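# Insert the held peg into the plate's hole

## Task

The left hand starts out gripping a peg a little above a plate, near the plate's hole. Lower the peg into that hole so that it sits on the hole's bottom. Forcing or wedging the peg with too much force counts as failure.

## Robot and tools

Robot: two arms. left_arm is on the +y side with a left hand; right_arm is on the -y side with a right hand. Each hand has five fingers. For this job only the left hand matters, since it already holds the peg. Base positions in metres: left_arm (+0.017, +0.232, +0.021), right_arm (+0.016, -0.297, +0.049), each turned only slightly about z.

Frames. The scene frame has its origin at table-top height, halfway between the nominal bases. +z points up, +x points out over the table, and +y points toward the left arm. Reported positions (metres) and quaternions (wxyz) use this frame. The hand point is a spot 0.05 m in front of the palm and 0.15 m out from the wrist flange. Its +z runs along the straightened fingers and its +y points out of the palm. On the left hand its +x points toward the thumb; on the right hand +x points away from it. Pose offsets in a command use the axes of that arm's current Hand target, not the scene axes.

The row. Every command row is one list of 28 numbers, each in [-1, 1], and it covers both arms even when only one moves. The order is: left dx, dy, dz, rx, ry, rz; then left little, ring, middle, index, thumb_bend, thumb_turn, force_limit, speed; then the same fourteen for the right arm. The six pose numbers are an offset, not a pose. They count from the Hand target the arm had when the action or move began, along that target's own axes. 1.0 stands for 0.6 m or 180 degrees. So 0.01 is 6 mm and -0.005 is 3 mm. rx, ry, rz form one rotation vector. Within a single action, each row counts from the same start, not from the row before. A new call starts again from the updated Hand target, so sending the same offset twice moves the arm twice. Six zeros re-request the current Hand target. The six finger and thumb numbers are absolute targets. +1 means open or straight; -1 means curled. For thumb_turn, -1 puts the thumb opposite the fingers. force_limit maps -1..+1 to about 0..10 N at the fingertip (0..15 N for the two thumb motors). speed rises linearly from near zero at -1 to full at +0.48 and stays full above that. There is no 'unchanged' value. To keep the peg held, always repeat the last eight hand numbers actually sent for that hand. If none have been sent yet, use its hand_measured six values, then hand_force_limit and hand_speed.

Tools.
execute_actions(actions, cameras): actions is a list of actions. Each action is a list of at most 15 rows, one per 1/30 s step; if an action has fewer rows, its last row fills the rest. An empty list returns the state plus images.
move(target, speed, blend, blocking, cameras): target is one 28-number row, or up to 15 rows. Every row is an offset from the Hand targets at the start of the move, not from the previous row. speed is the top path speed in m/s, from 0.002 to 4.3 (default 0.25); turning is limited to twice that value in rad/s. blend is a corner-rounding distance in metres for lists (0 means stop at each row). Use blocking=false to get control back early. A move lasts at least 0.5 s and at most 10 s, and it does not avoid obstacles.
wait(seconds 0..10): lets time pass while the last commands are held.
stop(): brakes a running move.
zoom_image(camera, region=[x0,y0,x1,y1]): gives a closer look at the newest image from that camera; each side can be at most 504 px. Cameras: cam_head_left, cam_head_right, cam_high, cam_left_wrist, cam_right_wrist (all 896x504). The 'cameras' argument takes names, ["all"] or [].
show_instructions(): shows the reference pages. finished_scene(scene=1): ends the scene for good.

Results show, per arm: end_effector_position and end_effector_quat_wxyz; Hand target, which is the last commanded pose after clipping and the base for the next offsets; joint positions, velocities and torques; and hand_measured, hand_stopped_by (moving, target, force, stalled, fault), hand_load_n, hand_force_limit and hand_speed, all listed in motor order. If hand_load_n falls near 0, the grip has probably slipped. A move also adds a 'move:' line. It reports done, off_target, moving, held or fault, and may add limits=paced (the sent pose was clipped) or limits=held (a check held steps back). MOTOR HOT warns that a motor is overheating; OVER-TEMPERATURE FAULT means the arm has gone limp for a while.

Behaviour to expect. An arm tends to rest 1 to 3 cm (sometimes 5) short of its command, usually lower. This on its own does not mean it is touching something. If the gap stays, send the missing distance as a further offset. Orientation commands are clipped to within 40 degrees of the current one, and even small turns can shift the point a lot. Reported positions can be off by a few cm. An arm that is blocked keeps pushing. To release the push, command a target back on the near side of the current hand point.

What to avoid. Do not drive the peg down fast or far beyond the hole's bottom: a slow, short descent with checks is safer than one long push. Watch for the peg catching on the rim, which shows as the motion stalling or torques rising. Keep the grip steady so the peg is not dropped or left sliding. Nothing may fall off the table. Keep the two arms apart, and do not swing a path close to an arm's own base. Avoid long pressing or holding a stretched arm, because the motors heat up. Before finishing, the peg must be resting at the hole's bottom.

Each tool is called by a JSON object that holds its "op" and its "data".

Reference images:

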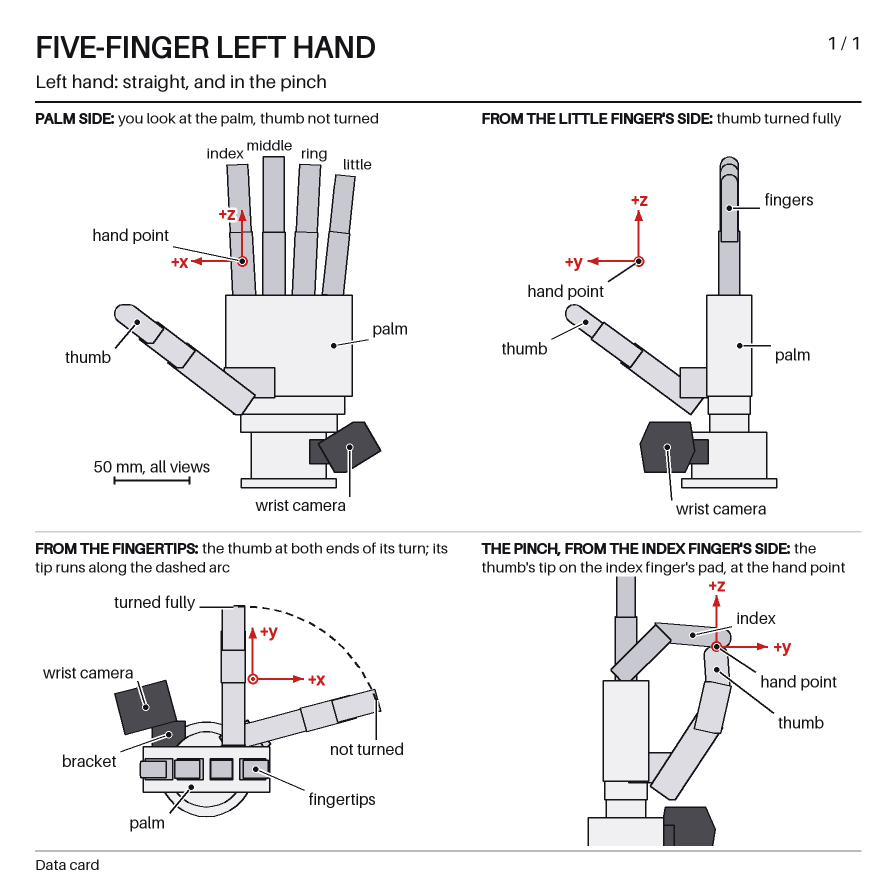

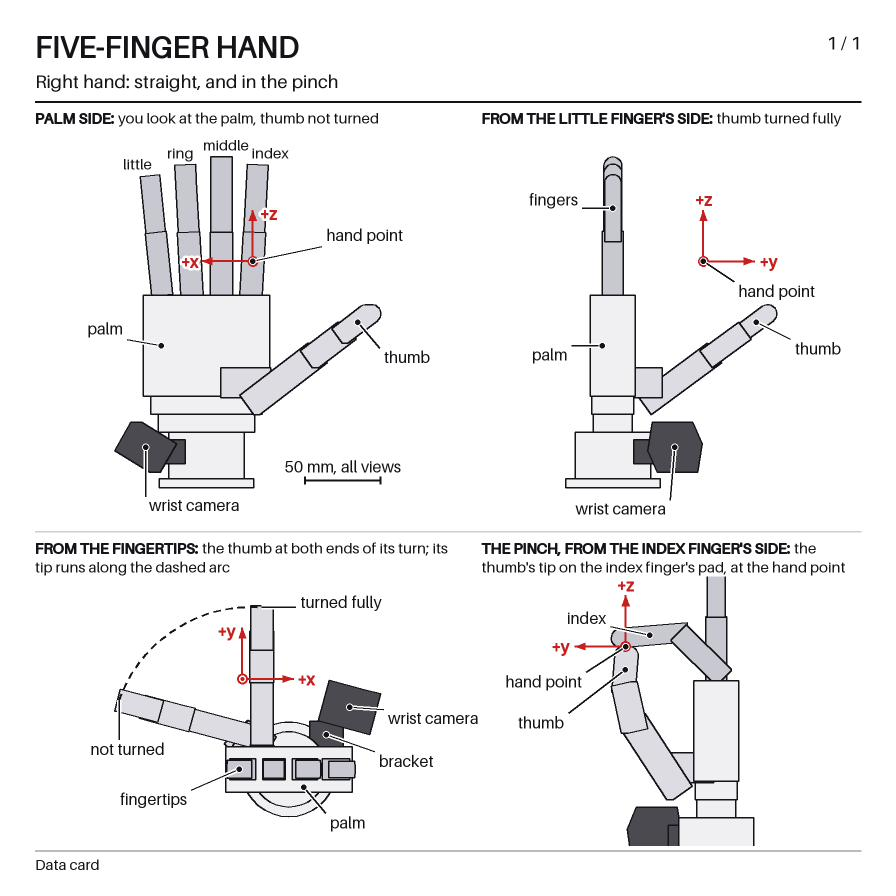

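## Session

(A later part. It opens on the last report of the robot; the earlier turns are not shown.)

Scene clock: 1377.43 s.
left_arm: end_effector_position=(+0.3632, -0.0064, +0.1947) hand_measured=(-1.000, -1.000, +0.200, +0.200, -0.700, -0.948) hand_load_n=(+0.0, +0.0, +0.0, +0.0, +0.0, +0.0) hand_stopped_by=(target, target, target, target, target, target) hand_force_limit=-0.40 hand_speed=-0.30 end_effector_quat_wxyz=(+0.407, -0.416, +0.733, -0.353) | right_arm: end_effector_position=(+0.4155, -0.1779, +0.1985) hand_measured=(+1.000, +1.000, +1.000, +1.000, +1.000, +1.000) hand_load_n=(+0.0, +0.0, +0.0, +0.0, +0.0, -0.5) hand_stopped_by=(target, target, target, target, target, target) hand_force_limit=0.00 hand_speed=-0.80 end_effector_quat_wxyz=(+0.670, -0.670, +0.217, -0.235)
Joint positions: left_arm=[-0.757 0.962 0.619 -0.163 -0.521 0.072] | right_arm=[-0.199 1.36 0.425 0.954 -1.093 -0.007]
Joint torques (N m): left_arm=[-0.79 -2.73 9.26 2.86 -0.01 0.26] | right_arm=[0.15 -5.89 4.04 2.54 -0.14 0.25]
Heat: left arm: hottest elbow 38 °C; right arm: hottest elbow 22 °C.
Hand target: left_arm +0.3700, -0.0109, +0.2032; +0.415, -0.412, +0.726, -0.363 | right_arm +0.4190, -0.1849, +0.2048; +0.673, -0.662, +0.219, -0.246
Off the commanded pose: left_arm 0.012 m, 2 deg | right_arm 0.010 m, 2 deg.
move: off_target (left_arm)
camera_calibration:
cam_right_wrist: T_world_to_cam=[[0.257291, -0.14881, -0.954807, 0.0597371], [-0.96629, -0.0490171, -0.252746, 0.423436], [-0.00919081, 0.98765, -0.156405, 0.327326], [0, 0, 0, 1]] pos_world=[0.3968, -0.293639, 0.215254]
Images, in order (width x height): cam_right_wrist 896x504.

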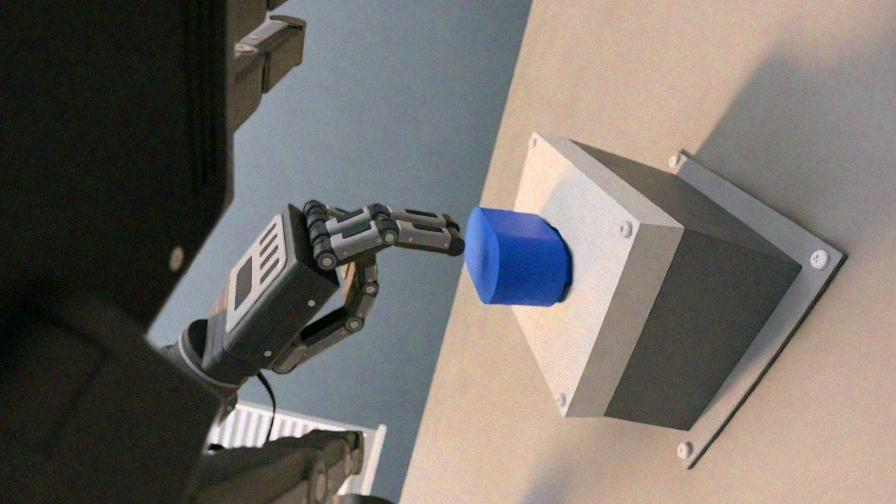

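{"op": "move", "data": {"target": [0.0027,0.0187,-0.0012,0,0,0,-1.0,-1.0,0.2,0.2,-0.7,-0.948,-0.4,-0.3,0,0,0,0,0,0,1,1,1,1,1,1,0.0,-0.8], "speed": 0.02, "cameras": ["cam_right_wrist"]}}

{"op": "zoom_image", "data": {"camera": "cam_right_wrist", "region": [425, 195, 585, 315]}}

Scene clock: 1382.47 s.
left_arm: end_effector_position=(+0.3614, -0.0046, +0.1873) hand_measured=(-1.000, -1.000, +0.200, +0.200, -0.700, -0.948) hand_load_n=(+0.0, +0.0, +0.0, +0.0, +0.5, +0.5) hand_stopped_by=(target, target, target, target, target, target) hand_force_limit=-0.40 hand_speed=-0.30 end_effector_quat_wxyz=(+0.407, -0.416, +0.732, -0.353) | right_arm: end_effector_position=(+0.4155, -0.1779, +0.1985) hand_measured=(+1.000, +1.000, +1.000, +1.000, +1.000, +1.000) hand_load_n=(+0.0, +0.0, +0.0, +0.0, +0.0, +0.0) hand_stopped_by=(target, target, target, target, target, target) hand_force_limit=0.00 hand_speed=-0.80 end_effector_quat_wxyz=(+0.670, -0.670, +0.217, -0.235)
Joint positions: left_arm=[-0.757 0.962 0.598 -0.14 -0.521 0.072] | right_arm=[-0.199 1.36 0.425 0.954 -1.093 -0.007]
Joint torques (N m): left_arm=[-0.97 -3.14 8.35 2.86 -0.11 0.24] | right_arm=[0.09 -5.89 4.04 2.54 -0.14 0.24]
Heat: left arm: hottest elbow 38 °C; right arm: hottest elbow 22 °C.
Hand target: left_arm +0.3655, -0.0077, +0.1932; +0.415, -0.412, +0.726, -0.363 | right_arm +0.4190, -0.1849, +0.2048; +0.673, -0.662, +0.219, -0.246
Off the commanded pose: left_arm 0.008 m, 2 deg | right_arm 0.010 m, 2 deg.
move: done
camera_calibration:
cam_right_wrist: T_world_to_cam=[[0.257291, -0.14881, -0.954807, 0.0597371], [-0.96629, -0.0490171, -0.252746, 0.423436], [-0.00919081, 0.98765, -0.156405, 0.327326], [0, 0, 0, 1]] pos_world=[0.3968, -0.293639, 0.215254]
Images, in order (width x height): cam_right_wrist 896x504.

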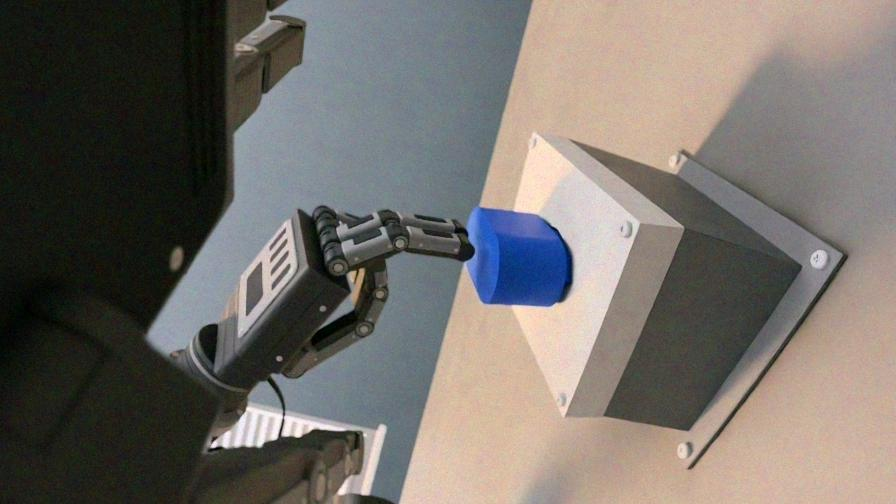

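Scaled by 3.150.

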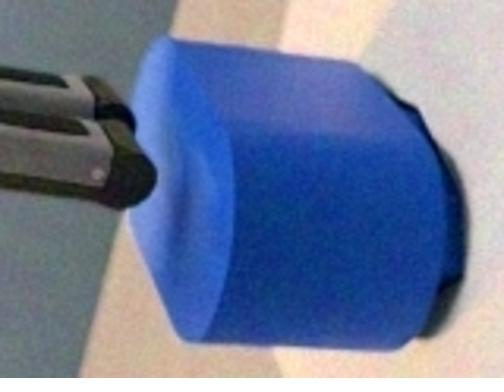

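{"op": "move", "data": {"target": [0.002,0.00675,0.0044,0,0,0,-1.0,-1.0,0.2,0.2,-0.7,-0.948,-0.4,-0.3,0,0,0,0,0,0,1,1,1,1,1,1,0.0,-0.8], "speed": 0.015, "cameras": ["cam_right_wrist"]}}

{"op": "zoom_image", "data": {"camera": "cam_right_wrist", "region": [425, 195, 585, 315]}}

Scene clock: 1386.43 s.
left_arm: end_effector_position=(+0.3614, -0.0055, +0.1846) hand_measured=(-1.000, -1.000, +0.200, +0.200, -0.700, -0.948) hand_load_n=(+0.0, +0.0, +0.0, +0.0, +0.0, +0.0) hand_stopped_by=(target, target, target, target, target, target) hand_force_limit=-0.40 hand_speed=-0.30 end_effector_quat_wxyz=(+0.408, -0.416, +0.731, -0.356) | right_arm: end_effector_position=(+0.4155, -0.1779, +0.1985) hand_measured=(+1.000, +1.000, +1.000, +1.000, +1.000, +1.000) hand_load_n=(+0.0, +0.0, +0.0, +0.0, +0.0, +0.0) hand_stopped_by=(target, target, target, target, target, target) hand_force_limit=0.00 hand_speed=-0.80 end_effector_quat_wxyz=(+0.670, -0.670, +0.217, -0.235)
Joint positions: left_arm=[-0.759 0.965 0.589 -0.121 -0.521 0.072] | right_arm=[-0.199 1.36 0.425 0.954 -1.093 -0.007]
Joint torques (N m): left_arm=[-0.91 -2.67 8.31 2.86 -0.05 0.25] | right_arm=[0.15 -5.89 4.04 2.54 -0.14 0.24]
Heat: left arm: hottest elbow 37 °C; right arm: hottest elbow 22 °C.
Hand target: left_arm +0.3663, -0.0077, +0.1883; +0.415, -0.412, +0.726, -0.363 | right_arm +0.4190, -0.1849, +0.2048; +0.673, -0.662, +0.219, -0.246
Off the commanded pose: left_arm 0.007 m, 1 deg | right_arm 0.010 m, 2 deg.
move: done
camera_calibration:
cam_right_wrist: T_world_to_cam=[[0.257291, -0.14881, -0.954807, 0.0597371], [-0.96629, -0.0490171, -0.252746, 0.423436], [-0.00919081, 0.98765, -0.156405, 0.327326], [0, 0, 0, 1]] pos_world=[0.3968, -0.293639, 0.215254]
Images, in order (width x height): cam_right_wrist 896x504.

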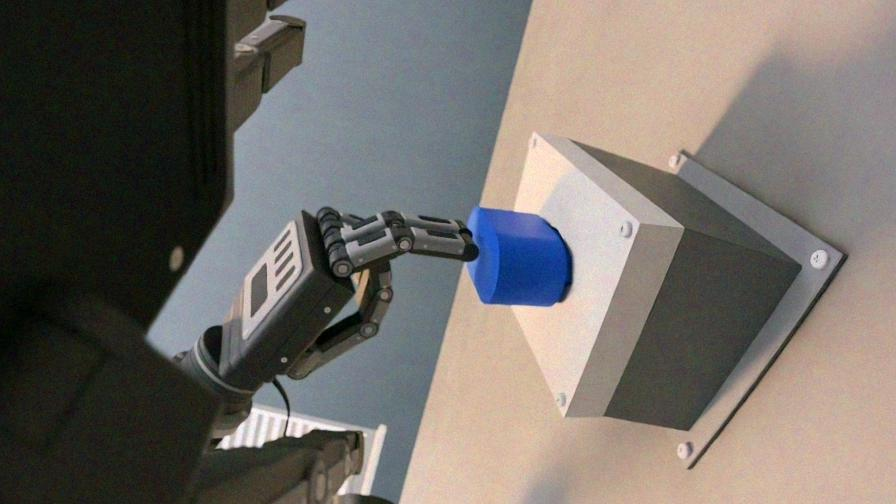

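Scaled by 3.150.

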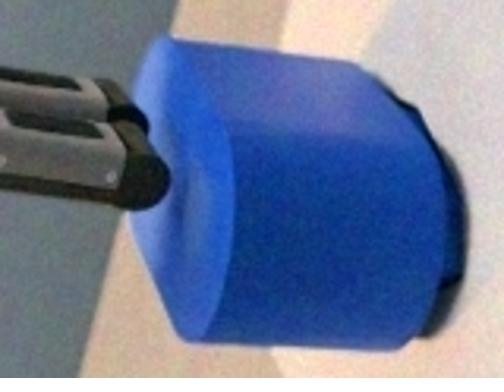

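{"op": "move", "data": {"target": [0.0016,0.0054,0.0035,0,0,0,-1.0,-1.0,0.2,0.2,-0.7,-0.948,-0.4,-0.3,0,0,0,0,0,0,1,1,1,1,1,1,0.0,-0.8], "speed": 0.015, "cameras": ["cam_right_wrist"]}}

{"op": "zoom_image", "data": {"camera": "cam_right_wrist", "region": [425, 195, 585, 315]}}

Scene clock: 1391.77 s.
left_arm: end_effector_position=(+0.3617, -0.0058, +0.1810) hand_measured=(-1.000, -1.000, +0.200, +0.200, -0.700, -0.948) hand_load_n=(+0.0, +0.0, +0.0, +0.0, +0.0, +0.0) hand_stopped_by=(target, target, target, target, target, target) hand_force_limit=-0.40 hand_speed=-0.30 end_effector_quat_wxyz=(+0.408, -0.416, +0.731, -0.357) | right_arm: end_effector_position=(+0.4155, -0.1779, +0.1985) hand_measured=(+1.000, +1.000, +1.000, +1.000, +1.000, +1.000) hand_load_n=(+0.0, +0.0, +0.0, +0.0, +0.0, +0.0) hand_stopped_by=(target, target, target, target, target, target) hand_force_limit=0.00 hand_speed=-0.80 end_effector_quat_wxyz=(+0.670, -0.670, +0.217, -0.235)
Joint positions: left_arm=[-0.759 0.971 0.581 -0.106 -0.521 0.072] | right_arm=[-0.199 1.36 0.425 0.954 -1.093 -0.007]
Joint torques (N m): left_arm=[-0.79 -2.78 8.29 2.86 -0.01 0.26] | right_arm=[0.15 -5.89 4.03 2.52 -0.14 0.25]
Heat: left arm: hottest elbow 37 °C; right arm: hottest elbow 22 °C.
Hand target: left_arm +0.3669, -0.0077, +0.1844; +0.415, -0.412, +0.726, -0.363 | right_arm +0.4190, -0.1849, +0.2048; +0.673, -0.662, +0.219, -0.246
Off the commanded pose: left_arm 0.006 m, 1 deg | right_arm 0.010 m, 2 deg.
move: done
camera_calibration:
cam_right_wrist: T_world_to_cam=[[0.257291, -0.14881, -0.954807, 0.0597371], [-0.96629, -0.0490171, -0.252746, 0.423436], [-0.00919081, 0.98765, -0.156405, 0.327326], [0, 0, 0, 1]] pos_world=[0.3968, -0.293639, 0.215254]
Images, in order (width x height): cam_right_wrist 896x504.

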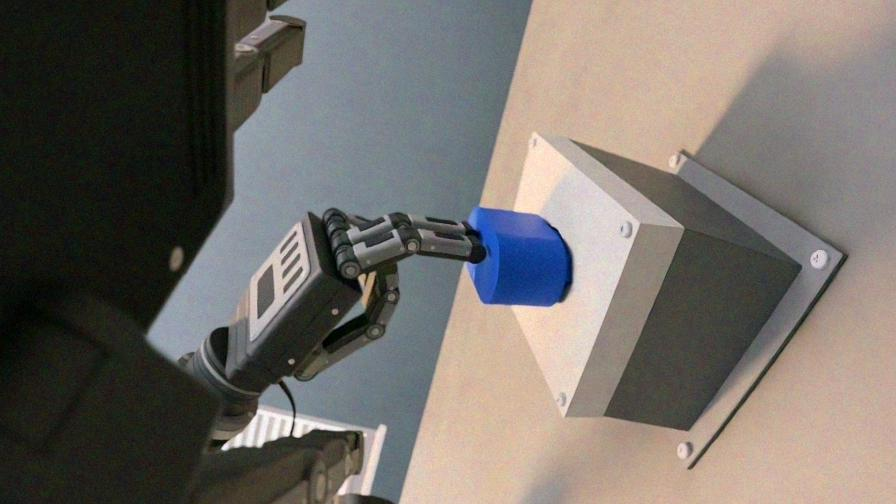

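Scaled by 3.150.

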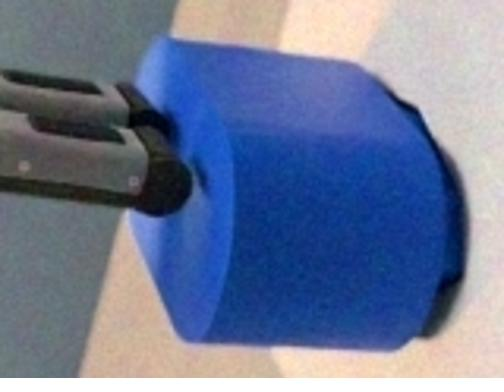

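{"op": "move", "data": {"target": [0.0012,0.0041,0.0026,0,0,0,-1.0,-1.0,0.2,0.2,-0.7,-0.948,-0.4,-0.3,0,0,0,0,0,0,1,1,1,1,1,1,0.0,-0.8], "speed": 0.01, "cameras": ["cam_right_wrist"]}}

{"op": "zoom_image", "data": {"camera": "cam_right_wrist", "region": [425, 195, 585, 315]}}

Scene clock: 1396.27 s.
left_arm: end_effector_position=(+0.3625, -0.0070, +0.1799) hand_measured=(-1.000, -1.000, +0.200, +0.200, -0.700, -0.948) hand_load_n=(+0.0, +0.0, +0.0, +0.0, +0.0, +0.0) hand_stopped_by=(target, target, target, target, target, target) hand_force_limit=-0.40 hand_speed=-0.30 end_effector_quat_wxyz=(+0.408, -0.415, +0.730, -0.359) | right_arm: end_effector_position=(+0.4155, -0.1779, +0.1985) hand_measured=(+1.000, +1.000, +1.000, +1.000, +1.000, +1.000) hand_load_n=(+0.0, +0.0, +0.0, +0.0, +0.0, -0.5) hand_stopped_by=(target, target, target, target, target, target) hand_force_limit=0.00 hand_speed=-0.80 end_effector_quat_wxyz=(+0.670, -0.670, +0.217, -0.235)
Joint positions: left_arm=[-0.759 0.976 0.578 -0.094 -0.519 0.072] | right_arm=[-0.199 1.36 0.425 0.954 -1.093 -0.007]
Joint torques (N m): left_arm=[-0.73 -2.67 8.13 2.82 -0.01 0.25] | right_arm=[0.15 -5.89 4.04 2.54 -0.14 0.24]
Heat: left arm: hottest elbow 37 °C; right arm: hottest elbow 22 °C.
Hand target: left_arm +0.3674, -0.0076, +0.1814; +0.415, -0.412, +0.726, -0.363 | right_arm +0.4190, -0.1849, +0.2048; +0.673, -0.662, +0.219, -0.246
Off the commanded pose: left_arm 0.005 m, 1 deg | right_arm 0.010 m, 2 deg.
move: done
camera_calibration:
cam_right_wrist: T_world_to_cam=[[0.257291, -0.14881, -0.954807, 0.0597371], [-0.96629, -0.0490171, -0.252746, 0.423436], [-0.00919081, 0.98765, -0.156405, 0.327326], [0, 0, 0, 1]] pos_world=[0.3968, -0.293639, 0.215254]
Images, in order (width x height): cam_right_wrist 896x504.

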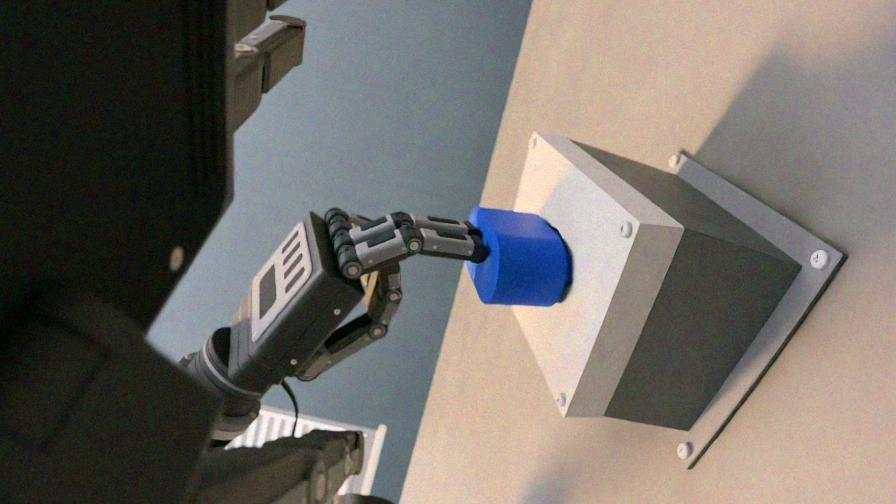

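Scaled by 3.150.

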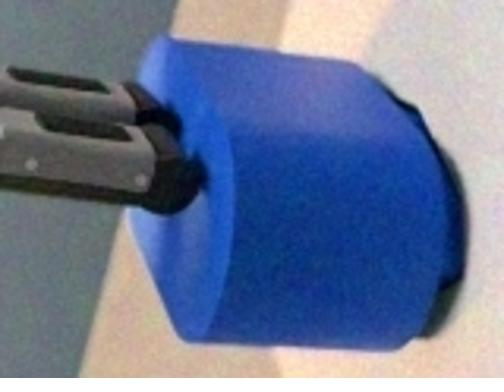

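{"op": "move", "data": {"target": [0.0012,0.0041,0.0026,0,0,0,-1.0,-1.0,0.2,0.2,-0.7,-0.948,-0.4,-0.3,0,0,0,0,0,0,1,1,1,1,1,1,0.0,-0.8], "speed": 0.01, "cameras": ["cam_right_wrist","cam_left_wrist"]}}

{"op": "zoom_image", "data": {"camera": "cam_right_wrist", "region": [425, 195, 585, 315]}}

Scene clock: 1400.87 s.
left_arm: end_effector_position=(+0.3634, -0.0079, +0.1794) hand_measured=(-1.000, -1.000, +0.200, +0.200, -0.700, -0.948) hand_load_n=(+0.0, +0.0, -1.0, +0.0, +0.0, +0.0) hand_stopped_by=(target, target, target, target, target, target) hand_force_limit=-0.40 hand_speed=-0.30 end_effector_quat_wxyz=(+0.408, -0.416, +0.728, -0.361) | right_arm: end_effector_position=(+0.4155, -0.1779, +0.1985) hand_measured=(+1.000, +1.000, +1.000, +1.000, +1.000, +1.000) hand_load_n=(+0.0, +0.0, +0.0, +0.5, +0.0, +0.0) hand_stopped_by=(target, target, target, target, target, target) hand_force_limit=0.00 hand_speed=-0.80 end_effector_quat_wxyz=(+0.670, -0.670, +0.217, -0.235)
Joint positions: left_arm=[-0.759 0.979 0.575 -0.081 -0.519 0.072] | right_arm=[-0.199 1.36 0.425 0.954 -1.093 -0.007]
Joint torques (N m): left_arm=[-0.73 -2.49 7.92 2.77 0.02 0.26] | right_arm=[0.09 -5.83 4.04 2.54 -0.14 0.25]
Heat: left arm: hottest elbow 37 °C; right arm: hottest elbow 22 °C.
Hand target: left_arm +0.3678, -0.0076, +0.1784; +0.415, -0.412, +0.726, -0.363 | right_arm +0.4190, -0.1849, +0.2048; +0.673, -0.662, +0.219, -0.246
Off the commanded pose: left_arm 0.005 m, 1 deg | right_arm 0.010 m, 2 deg.
move: done
camera_calibration:
cam_left_wrist: T_world_to_cam=[[0.204952, -0.662003, 0.720934, -0.202603], [-0.776099, -0.558717, -0.292412, 0.338965], [0.596376, -0.499586, -0.628291, 0.00634073], [0, 0, 0, 1]] pos_world=[0.300813, 0.0584296, 0.249165]
cam_right_wrist: T_world_to_cam=[[0.257291, -0.14881, -0.954807, 0.0597371], [-0.96629, -0.0490171, -0.252746, 0.423436], [-0.00919081, 0.98765, -0.156405, 0.327326], [0, 0, 0, 1]] pos_world=[0.3968, -0.293639, 0.215254]
Images, in order (width x height): cam_left_wrist 896x504, cam_right_wrist 896x504.

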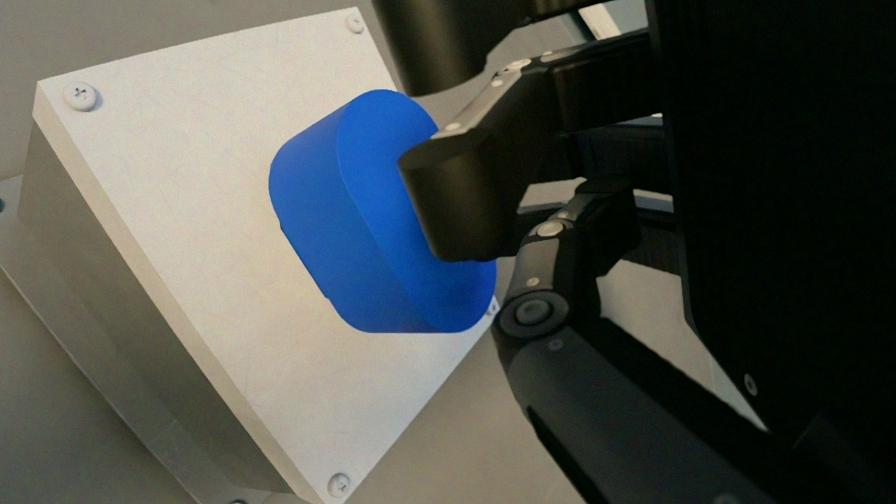

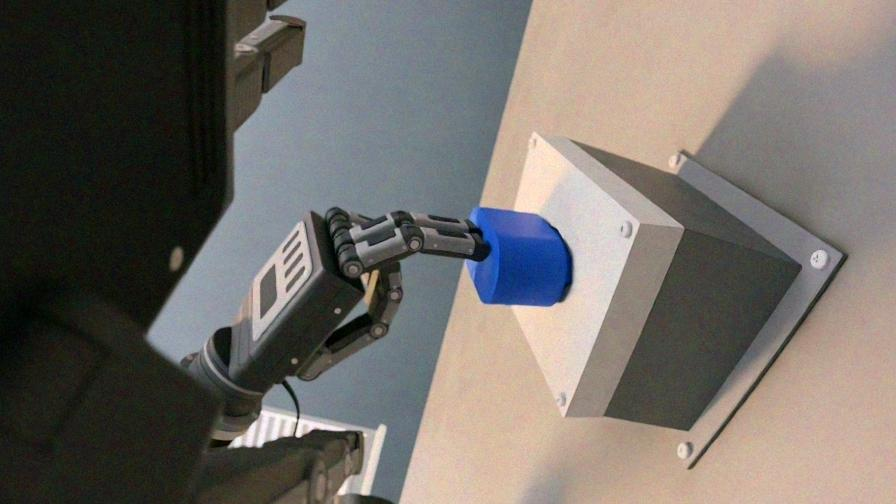

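Scaled by 3.150.

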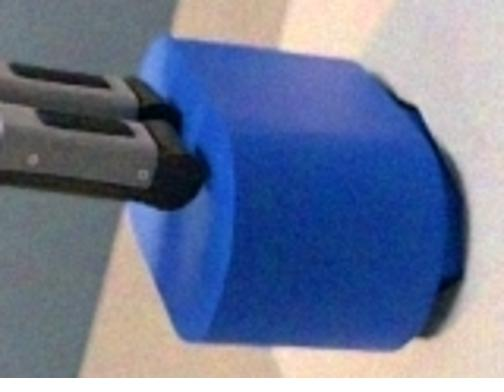

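{"op": "move", "data": {"target": [0.0017,0.0077,-0.0013,0,0,0,-1.0,-1.0,0.2,0.2,-0.7,-0.948,-0.4,-0.3,0,0,0,0,0,0,1,1,1,1,1,1,0.0,-0.8], "speed": 0.01, "cameras": ["cam_right_wrist"]}}

{"op": "zoom_image", "data": {"camera": "cam_right_wrist", "region": [425, 195, 585, 315]}}

Scene clock: 1407.60 s.
left_arm: end_effector_position=(+0.3635, -0.0080, +0.1782) hand_measured=(-1.000, -1.000, +0.200, +0.200, -0.700, -0.948) hand_load_n=(+0.0, +0.0, -1.0, +0.5, +0.0, +0.0) hand_stopped_by=(target, target, target, target, target, target) hand_force_limit=-0.40 hand_speed=-0.30 end_effector_quat_wxyz=(+0.409, -0.416, +0.726, -0.364) | right_arm: end_effector_position=(+0.4155, -0.1779, +0.1985) hand_measured=(+1.000, +1.000, +1.000, +1.000, +1.000, +1.000) hand_load_n=(+0.0, +0.0, -0.5, +0.0, +0.0, +0.0) hand_stopped_by=(target, target, target, target, target, target) hand_force_limit=0.00 hand_speed=-0.80 end_effector_quat_wxyz=(+0.670, -0.670, +0.217, -0.235)
Joint positions: left_arm=[-0.759 0.979 0.567 -0.066 -0.519 0.072] | right_arm=[-0.199 1.36 0.425 0.954 -1.093 -0.007]
Joint torques (N m): left_arm=[-0.97 -2.73 7.5 2.52 -0.08 0.24] | right_arm=[0.09 -5.89 4.04 2.52 -0.14 0.25]
Heat: left arm: hottest elbow 36 °C; right arm: hottest elbow 22 °C.
Hand target: left_arm +0.3654, -0.0065, +0.1744; +0.415, -0.412, +0.726, -0.363 | right_arm +0.4190, -0.1849, +0.2048; +0.673, -0.662, +0.219, -0.246
Off the commanded pose: left_arm 0.005 m, 1 deg | right_arm 0.010 m, 2 deg.
move: done
camera_calibration:
cam_right_wrist: T_world_to_cam=[[0.257291, -0.14881, -0.954807, 0.0597371], [-0.96629, -0.0490171, -0.252746, 0.423436], [-0.00919081, 0.98765, -0.156405, 0.327326], [0, 0, 0, 1]] pos_world=[0.3968, -0.293639, 0.215254]
Images, in order (width x height): cam_right_wrist 896x504.

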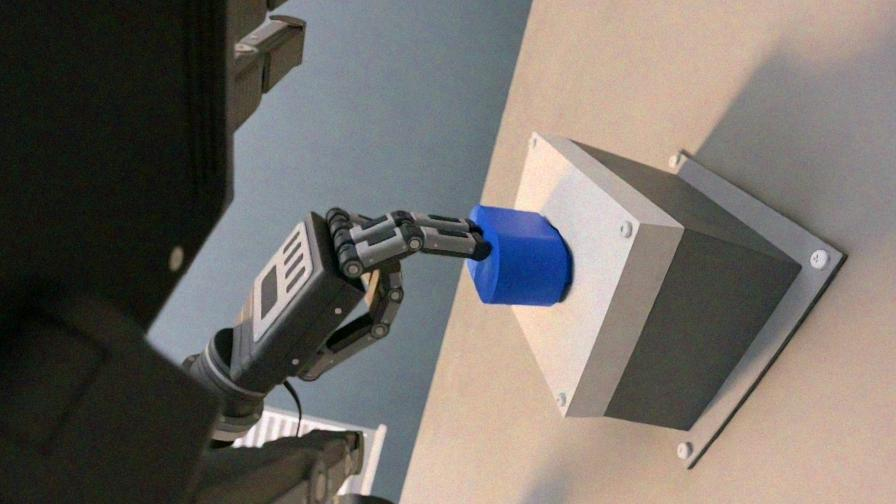

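Scaled by 3.150.

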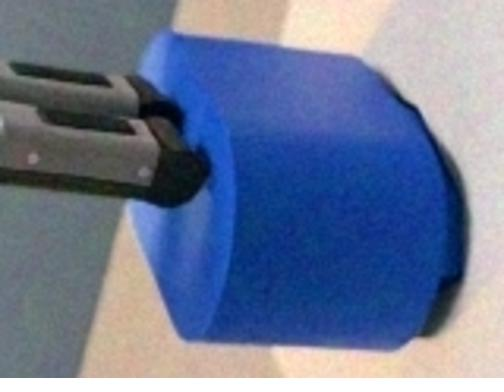

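{"op": "move", "data": {"target": [0.0017,0.0087,-0.0013,0,0,0,-1.0,-1.0,0.2,0.2,-0.7,-0.948,-0.4,-0.3,0,0,0,0,0,0,1,1,1,1,1,1,0.0,-0.8], "speed": 0.01, "cameras": ["cam_right_wrist"]}}

{"op": "zoom_image", "data": {"camera": "cam_right_wrist", "region": [425, 195, 585, 315]}}

Scene clock: 1412.40 s.
left_arm: end_effector_position=(+0.3636, -0.0084, +0.1780) hand_measured=(-1.000, -1.000, +0.200, +0.200, -0.700, -0.948) hand_load_n=(+0.0, +0.0, -0.5, +0.0, +0.0, +0.0) hand_stopped_by=(target, target, target, target, target, target) hand_force_limit=-0.40 hand_speed=-0.30 end_effector_quat_wxyz=(+0.413, -0.416, +0.722, -0.368) | right_arm: end_effector_position=(+0.4155, -0.1779, +0.1985) hand_measured=(+1.000, +1.000, +1.000, +1.000, +1.000, +1.000) hand_load_n=(+0.0, +0.0, +0.0, +0.0, +0.0, -0.5) hand_stopped_by=(target, target, target, target, target, target) hand_force_limit=0.00 hand_speed=-0.80 end_effector_quat_wxyz=(+0.670, -0.670, +0.217, -0.235)
Joint positions: left_arm=[-0.764 0.979 0.559 -0.048 -0.528 0.072] | right_arm=[-0.199 1.36 0.425 0.954 -1.093 -0.007]
Joint torques (N m): left_arm=[-1.2 -2.78 7.05 2.28 -0.13 0.23] | right_arm=[0.15 -5.89 4.05 2.52 -0.14 0.25]
Heat: left arm: hottest elbow 36 °C; right arm: hottest elbow 22 °C.
Hand target: left_arm +0.3629, -0.0052, +0.1699; +0.415, -0.412, +0.726, -0.363 | right_arm +0.4190, -0.1849, +0.2048; +0.673, -0.662, +0.219, -0.246
Off the commanded pose: left_arm 0.009 m, 1 deg | right_arm 0.010 m, 2 deg.
move: done
camera_calibration:
cam_right_wrist: T_world_to_cam=[[0.257291, -0.14881, -0.954807, 0.0597371], [-0.96629, -0.0490171, -0.252746, 0.423436], [-0.00919081, 0.98765, -0.156405, 0.327326], [0, 0, 0, 1]] pos_world=[0.3968, -0.293639, 0.215254]
Images, in order (width x height): cam_right_wrist 896x504.

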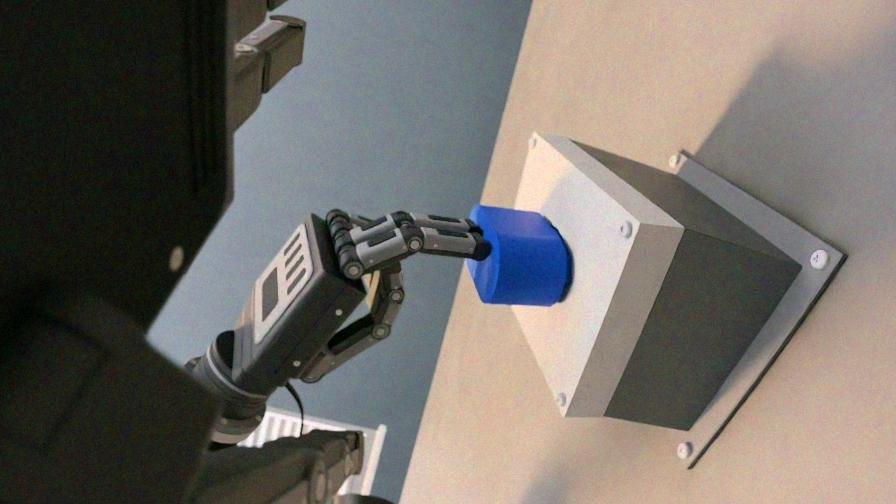

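Scaled by 3.150.

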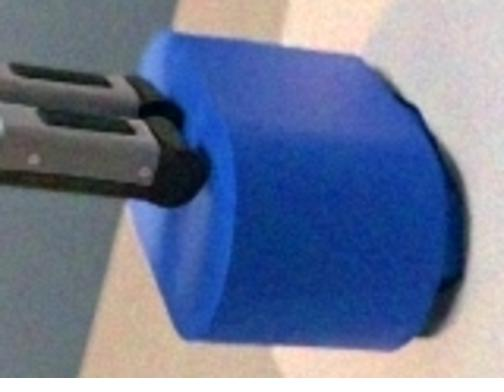

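{"op": "move", "data": {"target": [-0.014,-0.047,-0.031,0,0,0,-1.0,-1.0,0.2,0.2,-0.7,-0.948,-0.4,-0.3,0,0,0,0,0,0,1,1,1,1,1,1,0.0,-0.8], "speed": 0.05, "cameras": ["cam_right_wrist","cam_left_wrist"]}}

{"op": "zoom_image", "data": {"camera": "cam_right_wrist", "region": [425, 195, 585, 315]}}

Scene clock: 1418.67 s.
left_arm: end_effector_position=(+0.3489, +0.0002, +0.1774) hand_measured=(-1.000, -1.000, +0.200, +0.200, -0.700, -0.948) hand_load_n=(+0.0, +0.0, +1.0, +0.0, +0.0, +0.0) hand_stopped_by=(target, target, target, target, target, target) hand_force_limit=-0.40 hand_speed=-0.30 end_effector_quat_wxyz=(+0.406, -0.411, +0.736, -0.352) | right_arm: end_effector_position=(+0.4155, -0.1779, +0.1985) hand_measured=(+1.000, +1.000, +1.000, +1.000, +1.000, +1.000) hand_load_n=(+0.0, +0.0, +0.0, +0.0, +0.0, -0.5) hand_stopped_by=(target, target, target, target, target, target) hand_force_limit=0.00 hand_speed=-0.80 end_effector_quat_wxyz=(+0.670, -0.670, +0.217, -0.235)
Joint positions: left_arm=[-0.774 0.933 0.558 -0.137 -0.528 0.072] | right_arm=[-0.199 1.36 0.425 0.954 -1.093 -0.007]
Joint torques (N m): left_arm=[-1.79 -3.66 12.21 0.83 -0.33 0.15] | right_arm=[0.15 -5.83 4.04 2.54 -0.14 0.25]
Heat: left arm: hottest elbow 35 °C; right arm: hottest elbow 22 °C.
Hand target: left_arm +0.3571, -0.0054, +0.2042; +0.415, -0.412, +0.726, -0.363 | right_arm +0.4190, -0.1849, +0.2048; +0.673, -0.662, +0.219, -0.246
Off the commanded pose: left_arm 0.029 m, 2 deg | right_arm 0.010 m, 2 deg.
move: off_target (left_arm)
camera_calibration:
cam_left_wrist: T_world_to_cam=[[0.211024, -0.678842, 0.703308, -0.191865], [-0.784536, -0.546815, -0.292397, 0.334631], [0.583071, -0.490067, -0.647968, 0.0259029], [0, 0, 0, 1]] pos_world=[0.287915, 0.0654295, 0.249569]
cam_right_wrist: T_world_to_cam=[[0.257291, -0.14881, -0.954807, 0.0597371], [-0.96629, -0.0490171, -0.252746, 0.423436], [-0.00919081, 0.98765, -0.156405, 0.327326], [0, 0, 0, 1]] pos_world=[0.3968, -0.293639, 0.215254]
Images, in order (width x height): cam_left_wrist 896x504, cam_right_wrist 896x504.

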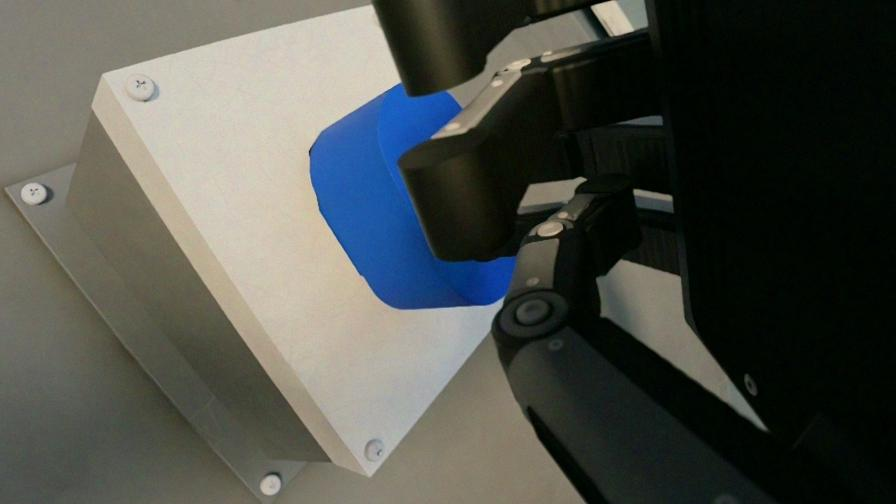

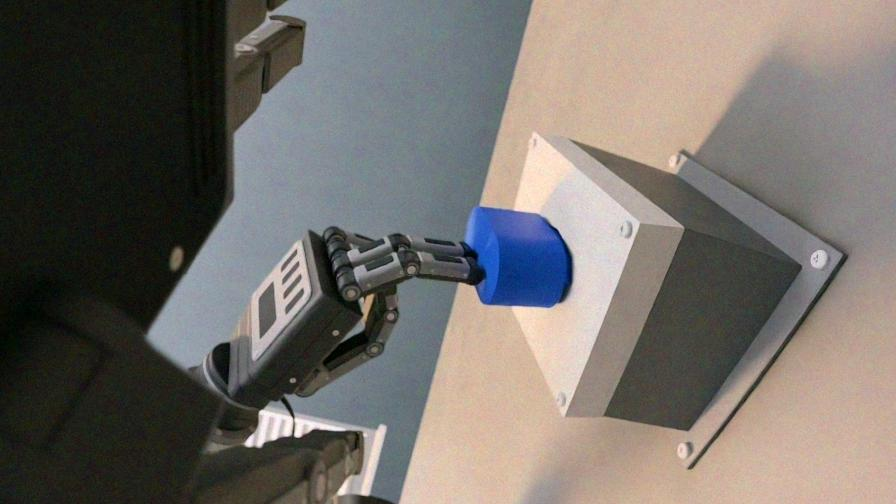

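Scaled by 3.150.

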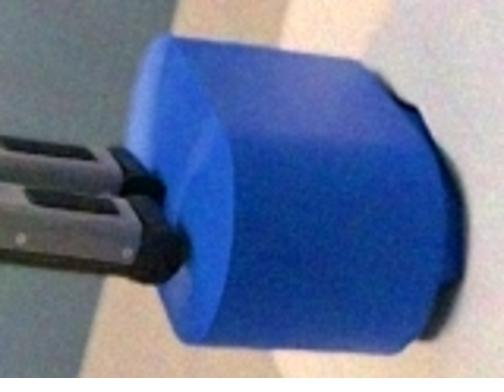

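{"op": "move", "data": {"target": [-0.012,-0.045,-0.02,0,0,0,-1.0,-1.0,0.7,0.7,-0.7,-0.948,-0.4,-0.3,0,0,0,0,0,0,1,1,1,1,1,1,0.0,-0.8], "speed": 0.06, "cameras": ["cam_right_wrist","cam_left_wrist"]}}

{"op": "zoom_image", "data": {"camera": "cam_right_wrist", "region": [425, 195, 585, 315]}}

Scene clock: 1423.17 s.
left_arm: end_effector_position=(+0.3465, +0.0047, +0.1946) hand_measured=(-1.000, -1.000, +0.700, +0.700, -0.700, -0.948) hand_load_n=(+0.0, +0.0, +0.0, +0.0, +0.0, +0.5) hand_stopped_by=(target, target, target, target, target, target) hand_force_limit=-0.40 hand_speed=-0.30 end_effector_quat_wxyz=(+0.404, -0.412, +0.743, -0.338) | right_arm: end_effector_position=(+0.4155, -0.1779, +0.1985) hand_measured=(+1.000, +1.000, +1.000, +1.000, +1.000, +1.000) hand_load_n=(-0.5, +0.0, +0.0, +0.0, +0.0, -0.5) hand_stopped_by=(target, target, target, target, target, target) hand_force_limit=0.00 hand_speed=-0.80 end_effector_quat_wxyz=(+0.670, -0.670, +0.217, -0.235)
Joint positions: left_arm=[-0.773 0.909 0.609 -0.242 -0.533 0.072] | right_arm=[-0.199 1.36 0.425 0.954 -1.093 -0.007]
Joint torques (N m): left_arm=[-1.85 -3.72 13.9 1.09 -0.35 0.12] | right_arm=[0.09 -5.89 4.05 2.52 -0.14 0.24]
Heat: left arm: hottest elbow 35 °C; right arm: hottest elbow 22 °C.
Hand target: left_arm +0.3566, -0.0074, +0.2345; +0.415, -0.412, +0.726, -0.363 | right_arm +0.4190, -0.1849, +0.2048; +0.673, -0.662, +0.219, -0.246
Off the commanded pose: left_arm 0.043 m, 4 deg | right_arm 0.010 m, 2 deg.
move: off_target (left_arm)
camera_calibration:
cam_left_wrist: T_world_to_cam=[[0.228583, -0.69394, 0.682787, -0.202421], [-0.787314, -0.544298, -0.289613, 0.340615], [0.572614, -0.471367, -0.670766, 0.0486209], [0, 0, 0, 1]] pos_world=[0.2866, 0.0678468, 0.26947]
cam_right_wrist: T_world_to_cam=[[0.257291, -0.14881, -0.954807, 0.0597371], [-0.96629, -0.0490171, -0.252746, 0.423436], [-0.00919081, 0.98765, -0.156405, 0.327326], [0, 0, 0, 1]] pos_world=[0.3968, -0.293639, 0.215254]
Images, in order (width x height): cam_left_wrist 896x504, cam_right_wrist 896x504.

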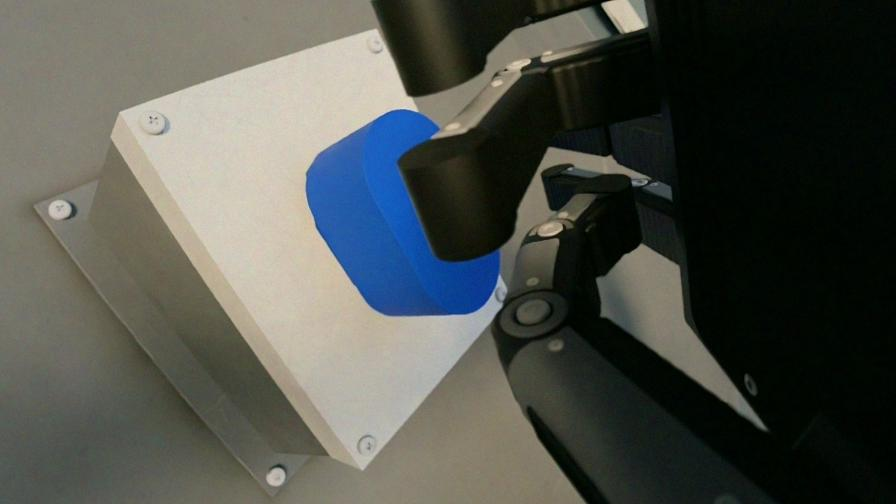

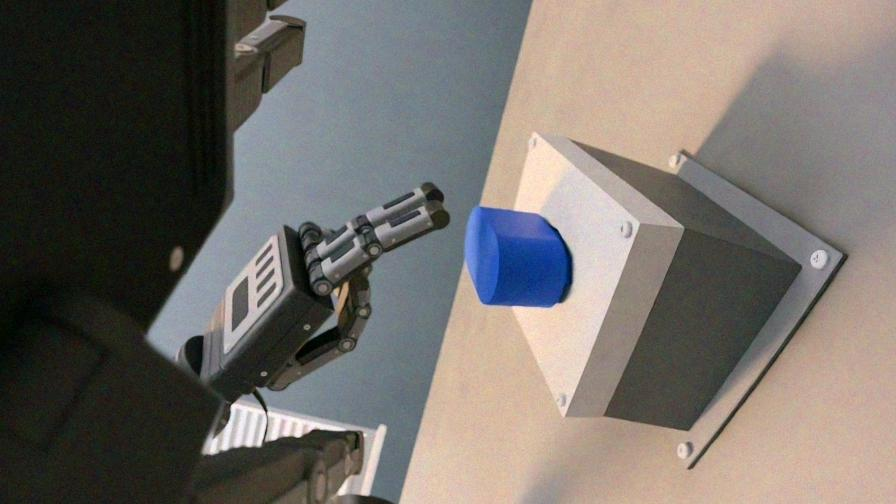

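Scaled by 3.150.

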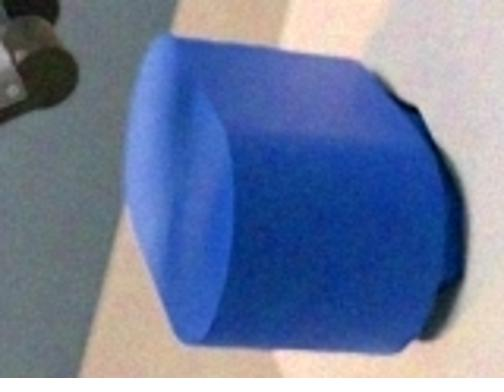

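{"op": "finished_scene", "data": {}}

The scene is finished: the task was done.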